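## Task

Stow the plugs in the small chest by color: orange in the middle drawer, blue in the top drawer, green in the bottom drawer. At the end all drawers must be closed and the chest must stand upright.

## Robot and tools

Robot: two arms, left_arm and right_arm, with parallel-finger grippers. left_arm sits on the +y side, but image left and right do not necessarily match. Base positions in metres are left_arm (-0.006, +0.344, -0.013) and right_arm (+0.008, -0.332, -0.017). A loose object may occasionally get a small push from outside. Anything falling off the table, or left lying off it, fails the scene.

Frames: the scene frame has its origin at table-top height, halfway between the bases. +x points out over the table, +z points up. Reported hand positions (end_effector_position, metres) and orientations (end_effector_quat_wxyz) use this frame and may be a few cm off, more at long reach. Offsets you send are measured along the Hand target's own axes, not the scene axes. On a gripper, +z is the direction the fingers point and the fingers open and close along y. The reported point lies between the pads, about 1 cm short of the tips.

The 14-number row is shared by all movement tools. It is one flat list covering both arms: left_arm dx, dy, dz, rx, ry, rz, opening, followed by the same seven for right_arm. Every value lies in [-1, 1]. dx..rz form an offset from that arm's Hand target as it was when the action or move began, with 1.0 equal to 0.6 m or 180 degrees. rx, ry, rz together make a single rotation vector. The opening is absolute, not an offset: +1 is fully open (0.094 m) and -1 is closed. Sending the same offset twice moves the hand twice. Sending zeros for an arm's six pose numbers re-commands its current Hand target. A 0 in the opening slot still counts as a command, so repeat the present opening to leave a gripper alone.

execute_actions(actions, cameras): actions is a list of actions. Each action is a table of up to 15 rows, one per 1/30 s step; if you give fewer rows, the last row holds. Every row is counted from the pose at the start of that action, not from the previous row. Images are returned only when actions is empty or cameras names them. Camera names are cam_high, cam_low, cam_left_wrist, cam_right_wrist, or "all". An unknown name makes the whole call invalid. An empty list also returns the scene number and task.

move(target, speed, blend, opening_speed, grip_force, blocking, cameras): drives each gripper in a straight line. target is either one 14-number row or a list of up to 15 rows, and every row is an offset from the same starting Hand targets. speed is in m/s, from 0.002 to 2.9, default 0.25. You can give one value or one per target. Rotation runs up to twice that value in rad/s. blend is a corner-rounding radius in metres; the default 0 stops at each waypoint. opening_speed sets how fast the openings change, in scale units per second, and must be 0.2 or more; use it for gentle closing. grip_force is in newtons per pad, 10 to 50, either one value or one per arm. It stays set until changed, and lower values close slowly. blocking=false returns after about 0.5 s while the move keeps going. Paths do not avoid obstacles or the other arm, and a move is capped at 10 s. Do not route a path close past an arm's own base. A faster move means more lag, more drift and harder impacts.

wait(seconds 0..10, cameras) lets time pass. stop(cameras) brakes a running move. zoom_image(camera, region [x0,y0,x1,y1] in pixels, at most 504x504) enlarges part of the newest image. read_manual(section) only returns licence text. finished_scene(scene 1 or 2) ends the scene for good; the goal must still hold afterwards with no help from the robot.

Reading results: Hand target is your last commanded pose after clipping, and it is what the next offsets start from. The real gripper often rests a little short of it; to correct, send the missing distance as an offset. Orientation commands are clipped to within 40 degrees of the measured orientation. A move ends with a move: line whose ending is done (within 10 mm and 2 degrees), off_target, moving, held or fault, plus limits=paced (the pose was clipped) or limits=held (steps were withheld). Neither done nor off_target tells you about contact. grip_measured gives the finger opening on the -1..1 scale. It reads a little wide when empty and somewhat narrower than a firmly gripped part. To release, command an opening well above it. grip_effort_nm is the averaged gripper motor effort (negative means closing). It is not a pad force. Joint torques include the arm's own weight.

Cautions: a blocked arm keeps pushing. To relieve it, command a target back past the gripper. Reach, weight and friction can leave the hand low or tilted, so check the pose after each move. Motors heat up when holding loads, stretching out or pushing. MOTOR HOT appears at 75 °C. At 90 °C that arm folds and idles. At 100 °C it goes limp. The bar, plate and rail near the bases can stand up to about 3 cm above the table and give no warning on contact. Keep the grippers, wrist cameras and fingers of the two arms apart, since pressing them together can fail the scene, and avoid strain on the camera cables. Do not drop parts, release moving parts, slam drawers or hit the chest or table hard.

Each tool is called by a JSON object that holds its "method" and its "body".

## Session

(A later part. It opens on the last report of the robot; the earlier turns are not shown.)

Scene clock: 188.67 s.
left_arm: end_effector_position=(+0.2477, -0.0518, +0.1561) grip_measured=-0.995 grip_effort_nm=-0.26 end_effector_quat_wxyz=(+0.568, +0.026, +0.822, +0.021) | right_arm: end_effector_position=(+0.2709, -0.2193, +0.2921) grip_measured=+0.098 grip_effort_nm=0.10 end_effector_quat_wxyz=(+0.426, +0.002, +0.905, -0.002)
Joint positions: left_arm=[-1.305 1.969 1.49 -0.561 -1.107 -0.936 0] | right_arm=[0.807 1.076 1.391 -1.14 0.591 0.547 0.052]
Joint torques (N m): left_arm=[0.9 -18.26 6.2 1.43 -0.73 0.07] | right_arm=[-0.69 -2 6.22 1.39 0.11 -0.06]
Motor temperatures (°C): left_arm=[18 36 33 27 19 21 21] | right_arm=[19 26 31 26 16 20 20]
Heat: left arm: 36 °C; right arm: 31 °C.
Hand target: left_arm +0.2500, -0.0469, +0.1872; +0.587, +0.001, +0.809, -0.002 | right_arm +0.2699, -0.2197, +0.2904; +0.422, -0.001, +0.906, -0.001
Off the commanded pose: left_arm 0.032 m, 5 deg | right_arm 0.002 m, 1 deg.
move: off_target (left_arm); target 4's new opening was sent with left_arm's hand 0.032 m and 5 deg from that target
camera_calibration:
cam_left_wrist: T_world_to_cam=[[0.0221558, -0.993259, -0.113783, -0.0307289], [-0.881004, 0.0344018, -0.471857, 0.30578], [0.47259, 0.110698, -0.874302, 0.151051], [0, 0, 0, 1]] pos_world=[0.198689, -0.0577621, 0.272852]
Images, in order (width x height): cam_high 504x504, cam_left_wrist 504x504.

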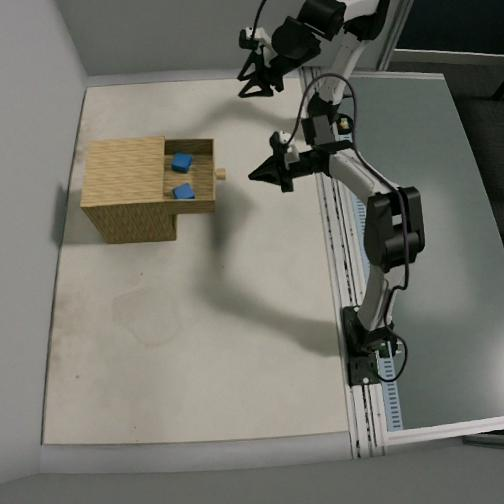

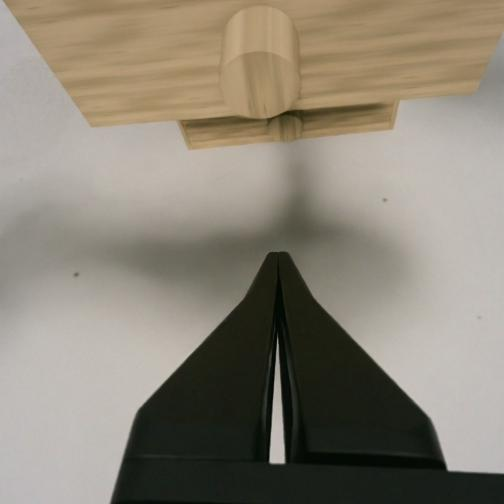

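{"method": "move", "body": {"target": [[-0.087,0.003,-0.028,0,0,0,-1,0,0,0,0,0,0,0.1],[0,0.003,0,0,0,0,-1,0,0,0,0,0,0,0.1],[-0.104,0.003,0.32,0,0,0,-1,0,0,0,0,0,0,0.1]], "speed": [0.25,0.2,0.12], "cameras": ["all"]}}

Scene clock: 194.03 s.
left_arm: end_effector_position=(+0.4429, -0.0332, +0.1831) grip_measured=-0.995 grip_effort_nm=-0.26 end_effector_quat_wxyz=(+0.582, +0.000, +0.813, +0.023) | right_arm: end_effector_position=(+0.2709, -0.2193, +0.2921) grip_measured=+0.098 grip_effort_nm=0.10 end_effector_quat_wxyz=(+0.426, +0.002, +0.905, -0.002)
Joint positions: left_arm=[-0.895 2.17 1.757 -0.162 -0.863 -0.433 0] | right_arm=[0.807 1.076 1.391 -1.14 0.591 0.547 0.052]
Joint torques (N m): left_arm=[0.77 -12.27 10.17 2.22 0.09 0.11] | right_arm=[-0.72 -2.02 6.22 1.4 0.11 -0.05]
Heat: left arm: 37 °C; right arm: 31 °C.
Hand target: left_arm +0.4518, -0.0457, +0.1871; +0.587, +0.001, +0.809, -0.002 | right_arm +0.2699, -0.2197, +0.2904; +0.422, -0.001, +0.906, -0.001
Off the commanded pose: left_arm 0.016 m, 3 deg | right_arm 0.002 m, 1 deg.
move: off_target (left_arm)
camera_calibration:
cam_left_wrist: T_world_to_cam=[[0.0699032, -0.993906, -0.0852296, -0.0400155], [-0.863954, -0.0176077, -0.503262, 0.48632], [0.498695, 0.108814, -0.85992, 0.0661204], [0, 0, 0, 1]] pos_world=[0.389982, -0.0384035, 0.298194]
cam_right_wrist: T_world_to_cam=[[0.00755567, -0.998313, -0.057576, -0.195909], [-0.987381, 0.00165982, -0.158353, 0.324157], [0.158182, 0.0580459, -0.985702, 0.385163], [0, 0, 0, 1]] pos_world=[0.260621, -0.218474, 0.419708]

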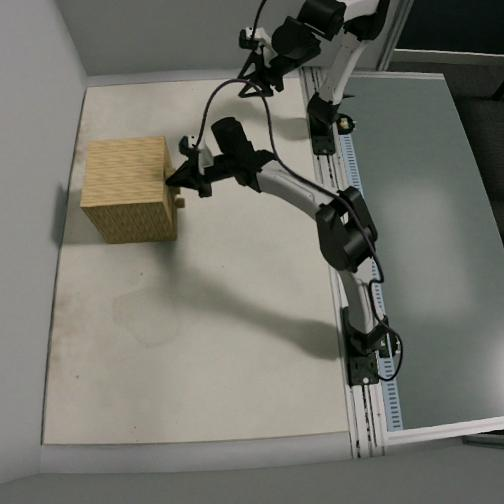

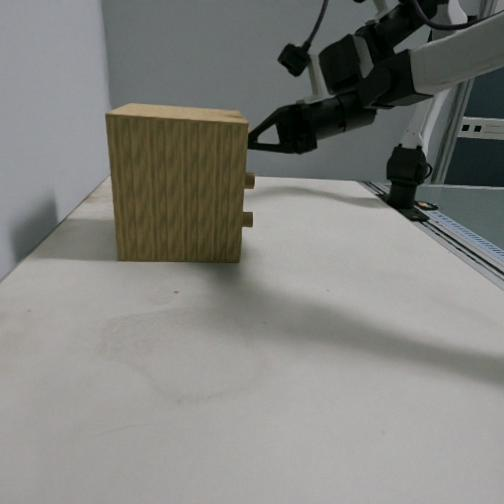

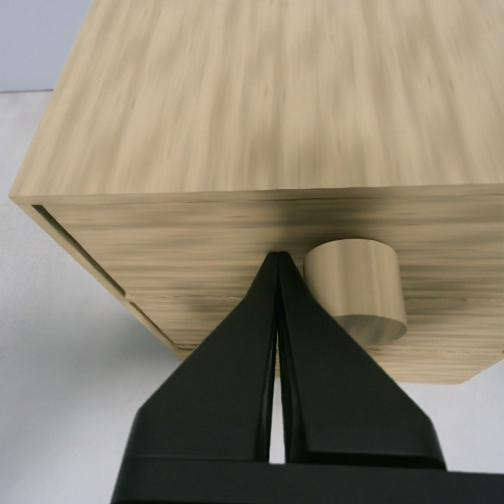

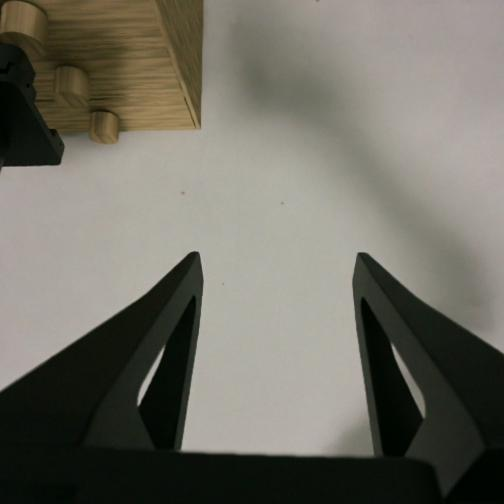

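{"method": "move", "body": {"target": [0.045,-0.015,-0.14,0,0,0,-1,0,0,0,0,0,0,0.1], "cameras": ["cam_left_wrist","cam_low"]}}

{"method": "zoom_image", "body": {"camera": "cam_low", "region": [210, 90, 270, 270]}}

Scene clock: 195.70 s.
left_arm: end_effector_position=(+0.3607, -0.0638, +0.1493) grip_measured=-0.995 grip_effort_nm=-0.26 end_effector_quat_wxyz=(+0.566, +0.037, +0.823, +0.019) | right_arm: end_effector_position=(+0.2709, -0.2193, +0.2921) grip_measured=+0.098 grip_effort_nm=0.10 end_effector_quat_wxyz=(+0.426, +0.002, +0.905, -0.002)
Joint positions: left_arm=[-1.067 2.11 1.601 -0.21 -0.937 -0.555 0] | right_arm=[0.807 1.076 1.391 -1.14 0.591 0.547 0.052]
Joint torques (N m): left_arm=[1.58 -20.55 7.04 1.73 -0.52 -0.18] | right_arm=[-0.7 -2.03 6.23 1.4 0.11 -0.06]
Heat: left arm: 38 °C; right arm: 31 °C.
Hand target: left_arm +0.3635, -0.0546, +0.1873; +0.587, +0.001, +0.809, -0.002 | right_arm +0.2699, -0.2197, +0.2904; +0.422, -0.001, +0.906, -0.001
Off the commanded pose: left_arm 0.039 m, 6 deg | right_arm 0.002 m, 1 deg.
move: off_target (left_arm)
camera_calibration:
cam_left_wrist: T_world_to_cam=[[0.0013055, -0.992588, -0.121518, -0.0372224], [-0.882563, 0.0559932, -0.466849, 0.403717], [0.470193, 0.107857, -0.875948, 0.0939454], [0, 0, 0, 1]] pos_world=[0.312182, -0.0696846, 0.266243]
Images, in order (width x height): cam_low 504x504, cam_left_wrist 504x504.

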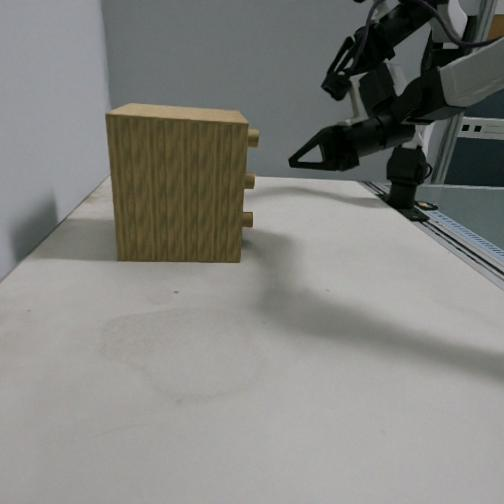

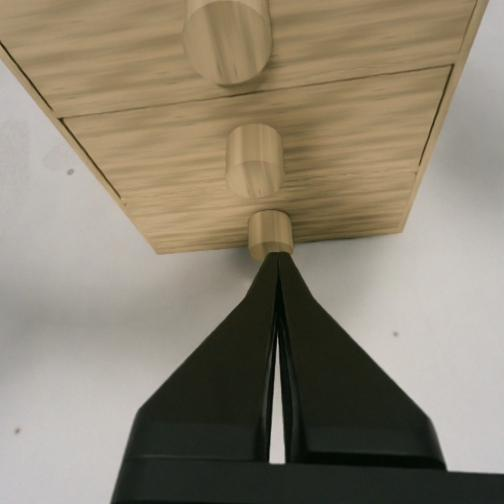

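Scaled by 2.800 from the camera's 504x504 image, which has a finer 720x720 frame.

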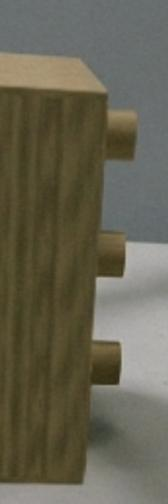

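{"method": "move", "body": {"target": [[-0.087,0.007,-0.028,0,0,0,-1,0,0,0,0,0,0,0.1],[0,0.007,0,0,0,0,-1,0,0,0,0,0,0,0.1],[-0.048,0.007,0.147,0,0,0,-1,0,0,0,0,0,0,0.1]], "speed": [0.25,0.2,0.12], "cameras": ["cam_left_wrist","cam_low"]}}

Scene clock: 200.07 s.
left_arm: end_effector_position=(+0.4321, -0.0525, +0.1828) grip_measured=-0.995 grip_effort_nm=-0.26 end_effector_quat_wxyz=(+0.579, +0.019, +0.815, +0.014) | right_arm: end_effector_position=(+0.2709, -0.2193, +0.2921) grip_measured=+0.098 grip_effort_nm=0.10 end_effector_quat_wxyz=(+0.426, +0.002, +0.905, -0.002)
Joint positions: left_arm=[-0.928 2.186 1.793 -0.19 -0.852 -0.43 0] | right_arm=[0.807 1.076 1.391 -1.14 0.591 0.547 0.052]
Joint torques (N m): left_arm=[3.84 -11.89 9.96 2.42 0.09 0.08] | right_arm=[-0.69 -2 6.22 1.4 0.11 -0.05]
Heat: left arm: 40 °C; right arm: 31 °C.
Hand target: left_arm +0.4563, -0.0507, +0.1875; +0.588, +0.001, +0.809, -0.002 | right_arm +0.2699, -0.2197, +0.2904; +0.422, -0.001, +0.906, -0.001
Off the commanded pose: left_arm 0.025 m, 3 deg | right_arm 0.002 m, 1 deg.
move: off_target (left_arm)
camera_calibration:
cam_left_wrist: T_world_to_cam=[[0.0270819, -0.995343, -0.0925144, -0.038674], [-0.869043, 0.0222923, -0.494234, 0.479195], [0.493995, 0.0937837, -0.864392, 0.0753431], [0, 0, 0, 1]] pos_world=[0.380269, -0.0562422, 0.298383]
Images, in order (width x height): cam_low 504x504, cam_left_wrist 504x504.

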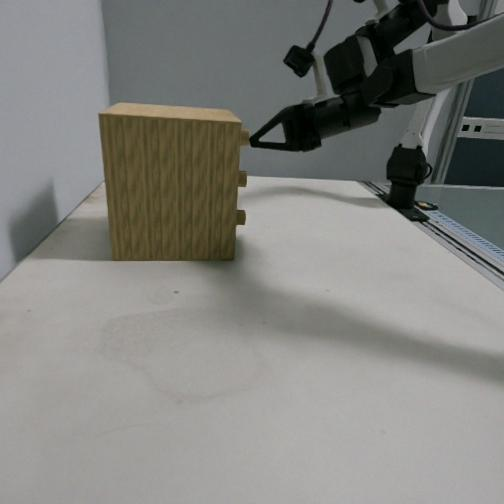

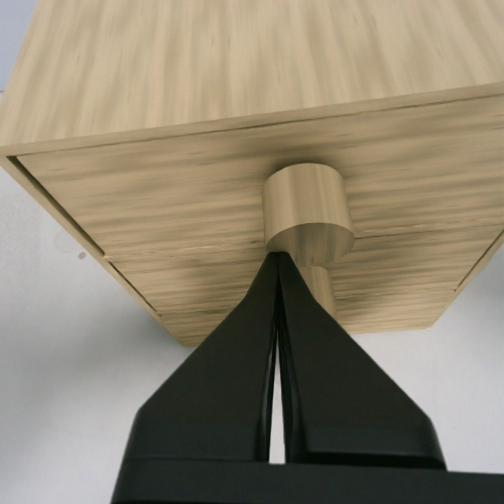

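Chest slid slightly, so it's fully seated. Back off and check.

{"method": "move", "body": {"target": [0.052,0,-0.2,0,0,0,-1,0,0,0,0,0,0,0.1], "speed": 0.2, "cameras": ["cam_left_wrist","cam_low"]}}

{"method": "zoom_image", "body": {"camera": "cam_low", "region": [200, 90, 260, 270]}}

{"method": "zoom_image", "body": {"camera": "cam_left_wrist", "region": [0, 0, 504, 300]}}

Scene clock: 202.00 s.
left_arm: end_effector_position=(+0.3322, -0.0584, +0.1655) grip_measured=-0.995 grip_effort_nm=-0.26 end_effector_quat_wxyz=(+0.570, +0.031, +0.821, +0.015) | right_arm: end_effector_position=(+0.2709, -0.2193, +0.2921) grip_measured=+0.098 grip_effort_nm=0.10 end_effector_quat_wxyz=(+0.426, +0.002, +0.905, -0.002)
Joint positions: left_arm=[-1.118 2.034 1.557 -0.281 -0.982 -0.619 0] | right_arm=[0.807 1.076 1.391 -1.14 0.591 0.547 0.052]
Joint torques (N m): left_arm=[0.85 -18.54 6.57 1.68 -0.55 -0.22] | right_arm=[-0.7 -2.02 6.2 1.4 0.11 -0.06]
Motor temperatures (°C): left_arm=[18 41 33 28 19 21 21] | right_arm=[19 25 31 26 16 20 20]
Heat: left arm: 41 °C; right arm: 31 °C.
Hand target: left_arm +0.3326, -0.0502, +0.1949; +0.587, +0.001, +0.809, -0.002 | right_arm +0.2699, -0.2197, +0.2904; +0.422, -0.001, +0.906, -0.001
Off the commanded pose: left_arm 0.031 m, 5 deg | right_arm 0.002 m, 1 deg.
move: off_target (left_arm)
camera_calibration:
cam_left_wrist: T_world_to_cam=[[0.00741004, -0.993973, -0.109373, -0.0340348], [-0.878692, 0.0457378, -0.475193, 0.385307], [0.477331, 0.0996264, -0.873057, 0.117615], [0, 0, 0, 1]] pos_world=[0.282677, -0.0631703, 0.282057]
Images, in order (width x height): cam_low 504x504, cam_left_wrist 504x504.

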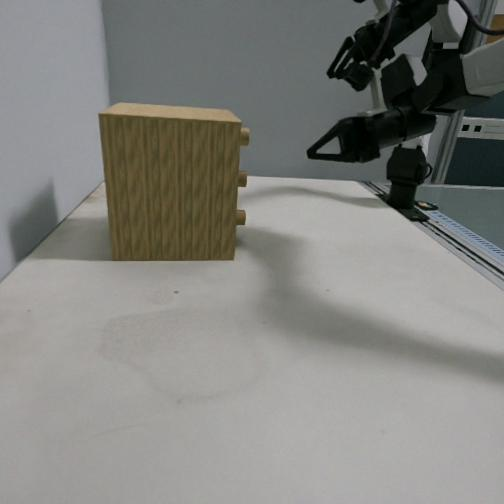

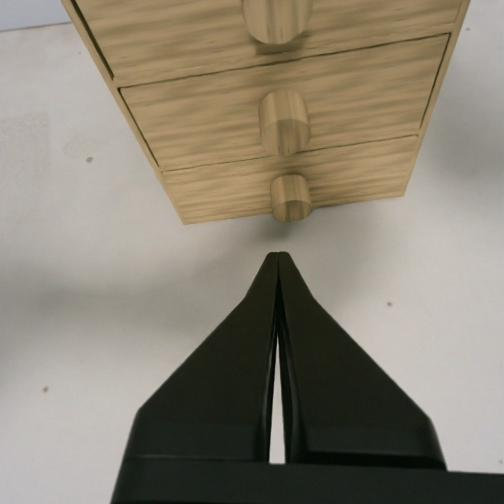

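Scaled by 2.800 from the camera's 504x504 image, which has a finer 720x720 frame.

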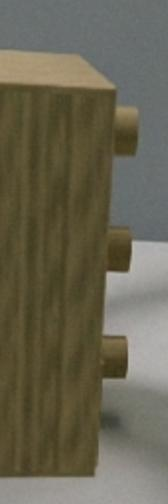

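Scaled by 1.000.

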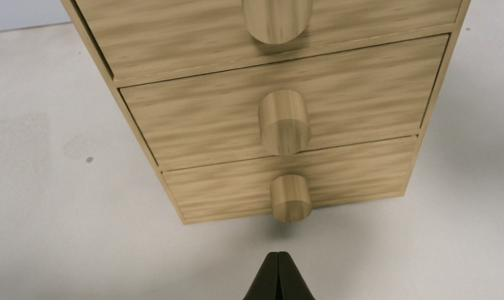

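{"method": "move", "body": {"target": [[0.234,-0.007,0.071,0,0,0,-1,0,0,0,0,0,0,0.1],[0.171,-0.01,0.282,0,0,0,-1,0,0,0,0,0,0,0.1]], "speed": [0.25,0.12], "cameras": ["cam_left_wrist","cam_low"]}}

{"method": "zoom_image", "body": {"camera": "cam_low", "region": [200, 90, 260, 270]}}

Scene clock: 206.43 s.
left_arm: end_effector_position=(+0.4381, -0.0581, +0.0421) grip_measured=-0.995 grip_effort_nm=-0.26 end_effector_quat_wxyz=(+0.582, +0.015, +0.813, +0.016) | right_arm: end_effector_position=(+0.2709, -0.2193, +0.2921) grip_measured=+0.098 grip_effort_nm=0.10 end_effector_quat_wxyz=(+0.426, +0.002, +0.905, -0.002)
Joint positions: left_arm=[-0.938 2.423 1.602 0.238 -0.871 -0.438 0] | right_arm=[0.807 1.076 1.391 -1.14 0.591 0.547 0.052]
Joint torques (N m): left_arm=[3.73 -13.09 9.54 2.24 0.11 0.12] | right_arm=[-0.72 -2.02 6.2 1.4 0.11 -0.06]
Heat: left arm: 42 °C; right arm: 31 °C.
Hand target: left_arm +0.4616, -0.0570, +0.0450; +0.587, +0.001, +0.809, -0.002 | right_arm +0.2699, -0.2197, +0.2904; +0.422, -0.001, +0.906, -0.001
Off the commanded pose: left_arm 0.024 m, 3 deg | right_arm 0.002 m, 1 deg.
move: off_target (left_arm)
camera_calibration:
cam_left_wrist: T_world_to_cam=[[0.0364725, -0.99517, -0.0911368, -0.0615603], [-0.865136, 0.0142052, -0.501337, 0.412995], [0.50021, 0.0971307, -0.860439, -0.0514268], [0, 0, 0, 1]] pos_world=[0.385266, -0.0621346, 0.157189]
Images, in order (width x height): cam_low 504x504, cam_left_wrist 504x504.

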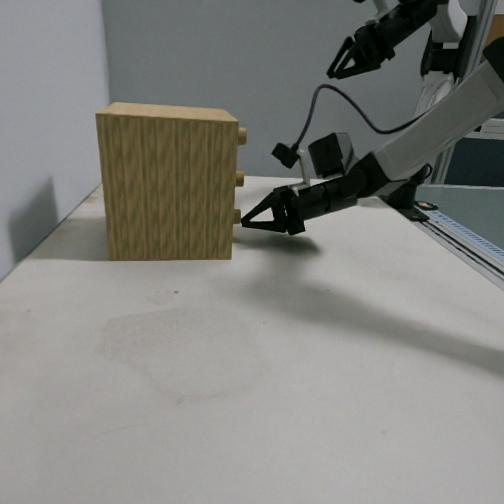

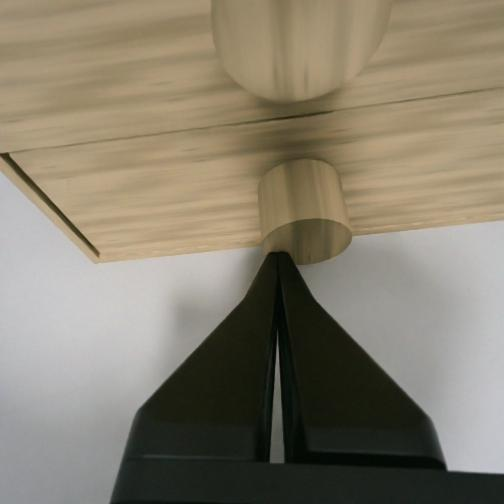

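Scaled by 2.800 from the camera's 504x504 image, which has a finer 720x720 frame.

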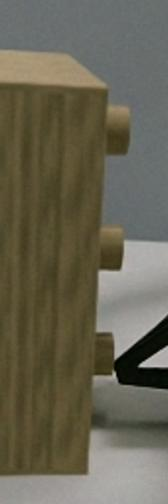

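{"method": "move", "body": {"target": [0.052,0,-0.17,0,0,0,-1,0,0,0,0,0,0,0.1], "speed": 0.2, "cameras": ["cam_left_wrist","cam_low"]}}

{"method": "zoom_image", "body": {"camera": "cam_low", "region": [200, 90, 260, 270]}}

Scene clock: 208.33 s.
left_arm: end_effector_position=(+0.3521, -0.0612, +0.0179) grip_measured=-0.995 grip_effort_nm=-0.26 end_effector_quat_wxyz=(+0.575, +0.024, +0.817, +0.007) | right_arm: end_effector_position=(+0.2709, -0.2193, +0.2921) grip_measured=+0.098 grip_effort_nm=0.10 end_effector_quat_wxyz=(+0.426, +0.002, +0.905, -0.002)
Joint positions: left_arm=[-1.094 2.331 1.365 0.256 -0.968 -0.591 0] | right_arm=[0.807 1.076 1.391 -1.14 0.591 0.547 0.052]
Joint torques (N m): left_arm=[1.16 -20.68 4.97 1.45 -0.47 -0.14] | right_arm=[-0.7 -2 6.2 1.4 0.11 -0.05]
Heat: left arm: 43 °C; right arm: 31 °C.
Hand target: left_arm +0.3550, -0.0565, +0.0469; +0.588, +0.001, +0.809, -0.002 | right_arm +0.2699, -0.2197, +0.2904; +0.422, -0.001, +0.906, -0.001
Off the commanded pose: left_arm 0.029 m, 3 deg | right_arm 0.002 m, 1 deg.
move: off_target (left_arm)
camera_calibration:
cam_left_wrist: T_world_to_cam=[[0.0111132, -0.996097, -0.087566, -0.054924], [-0.872544, 0.0331132, -0.487413, 0.330053], [0.48841, 0.0818219, -0.86877, -0.0255343], [0, 0, 0, 1]] pos_world=[0.301067, -0.0635495, 0.133879]
Images, in order (width x height): cam_low 504x504, cam_left_wrist 504x504.

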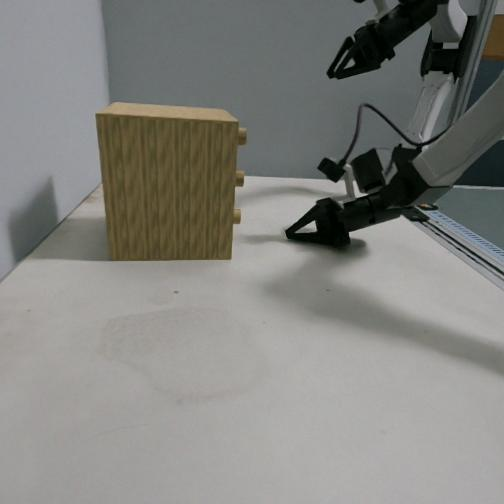

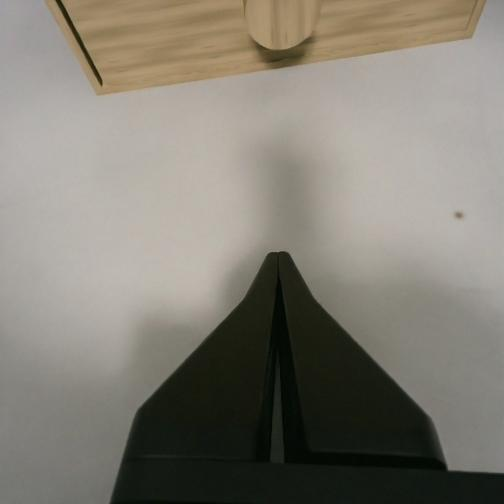

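Scaled by 2.800 from the camera's 504x504 image, which has a finer 720x720 frame.

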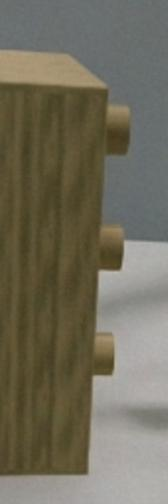

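{"method": "finished_scene", "body": {"scene": 1}}

The scene is finished: the task was done.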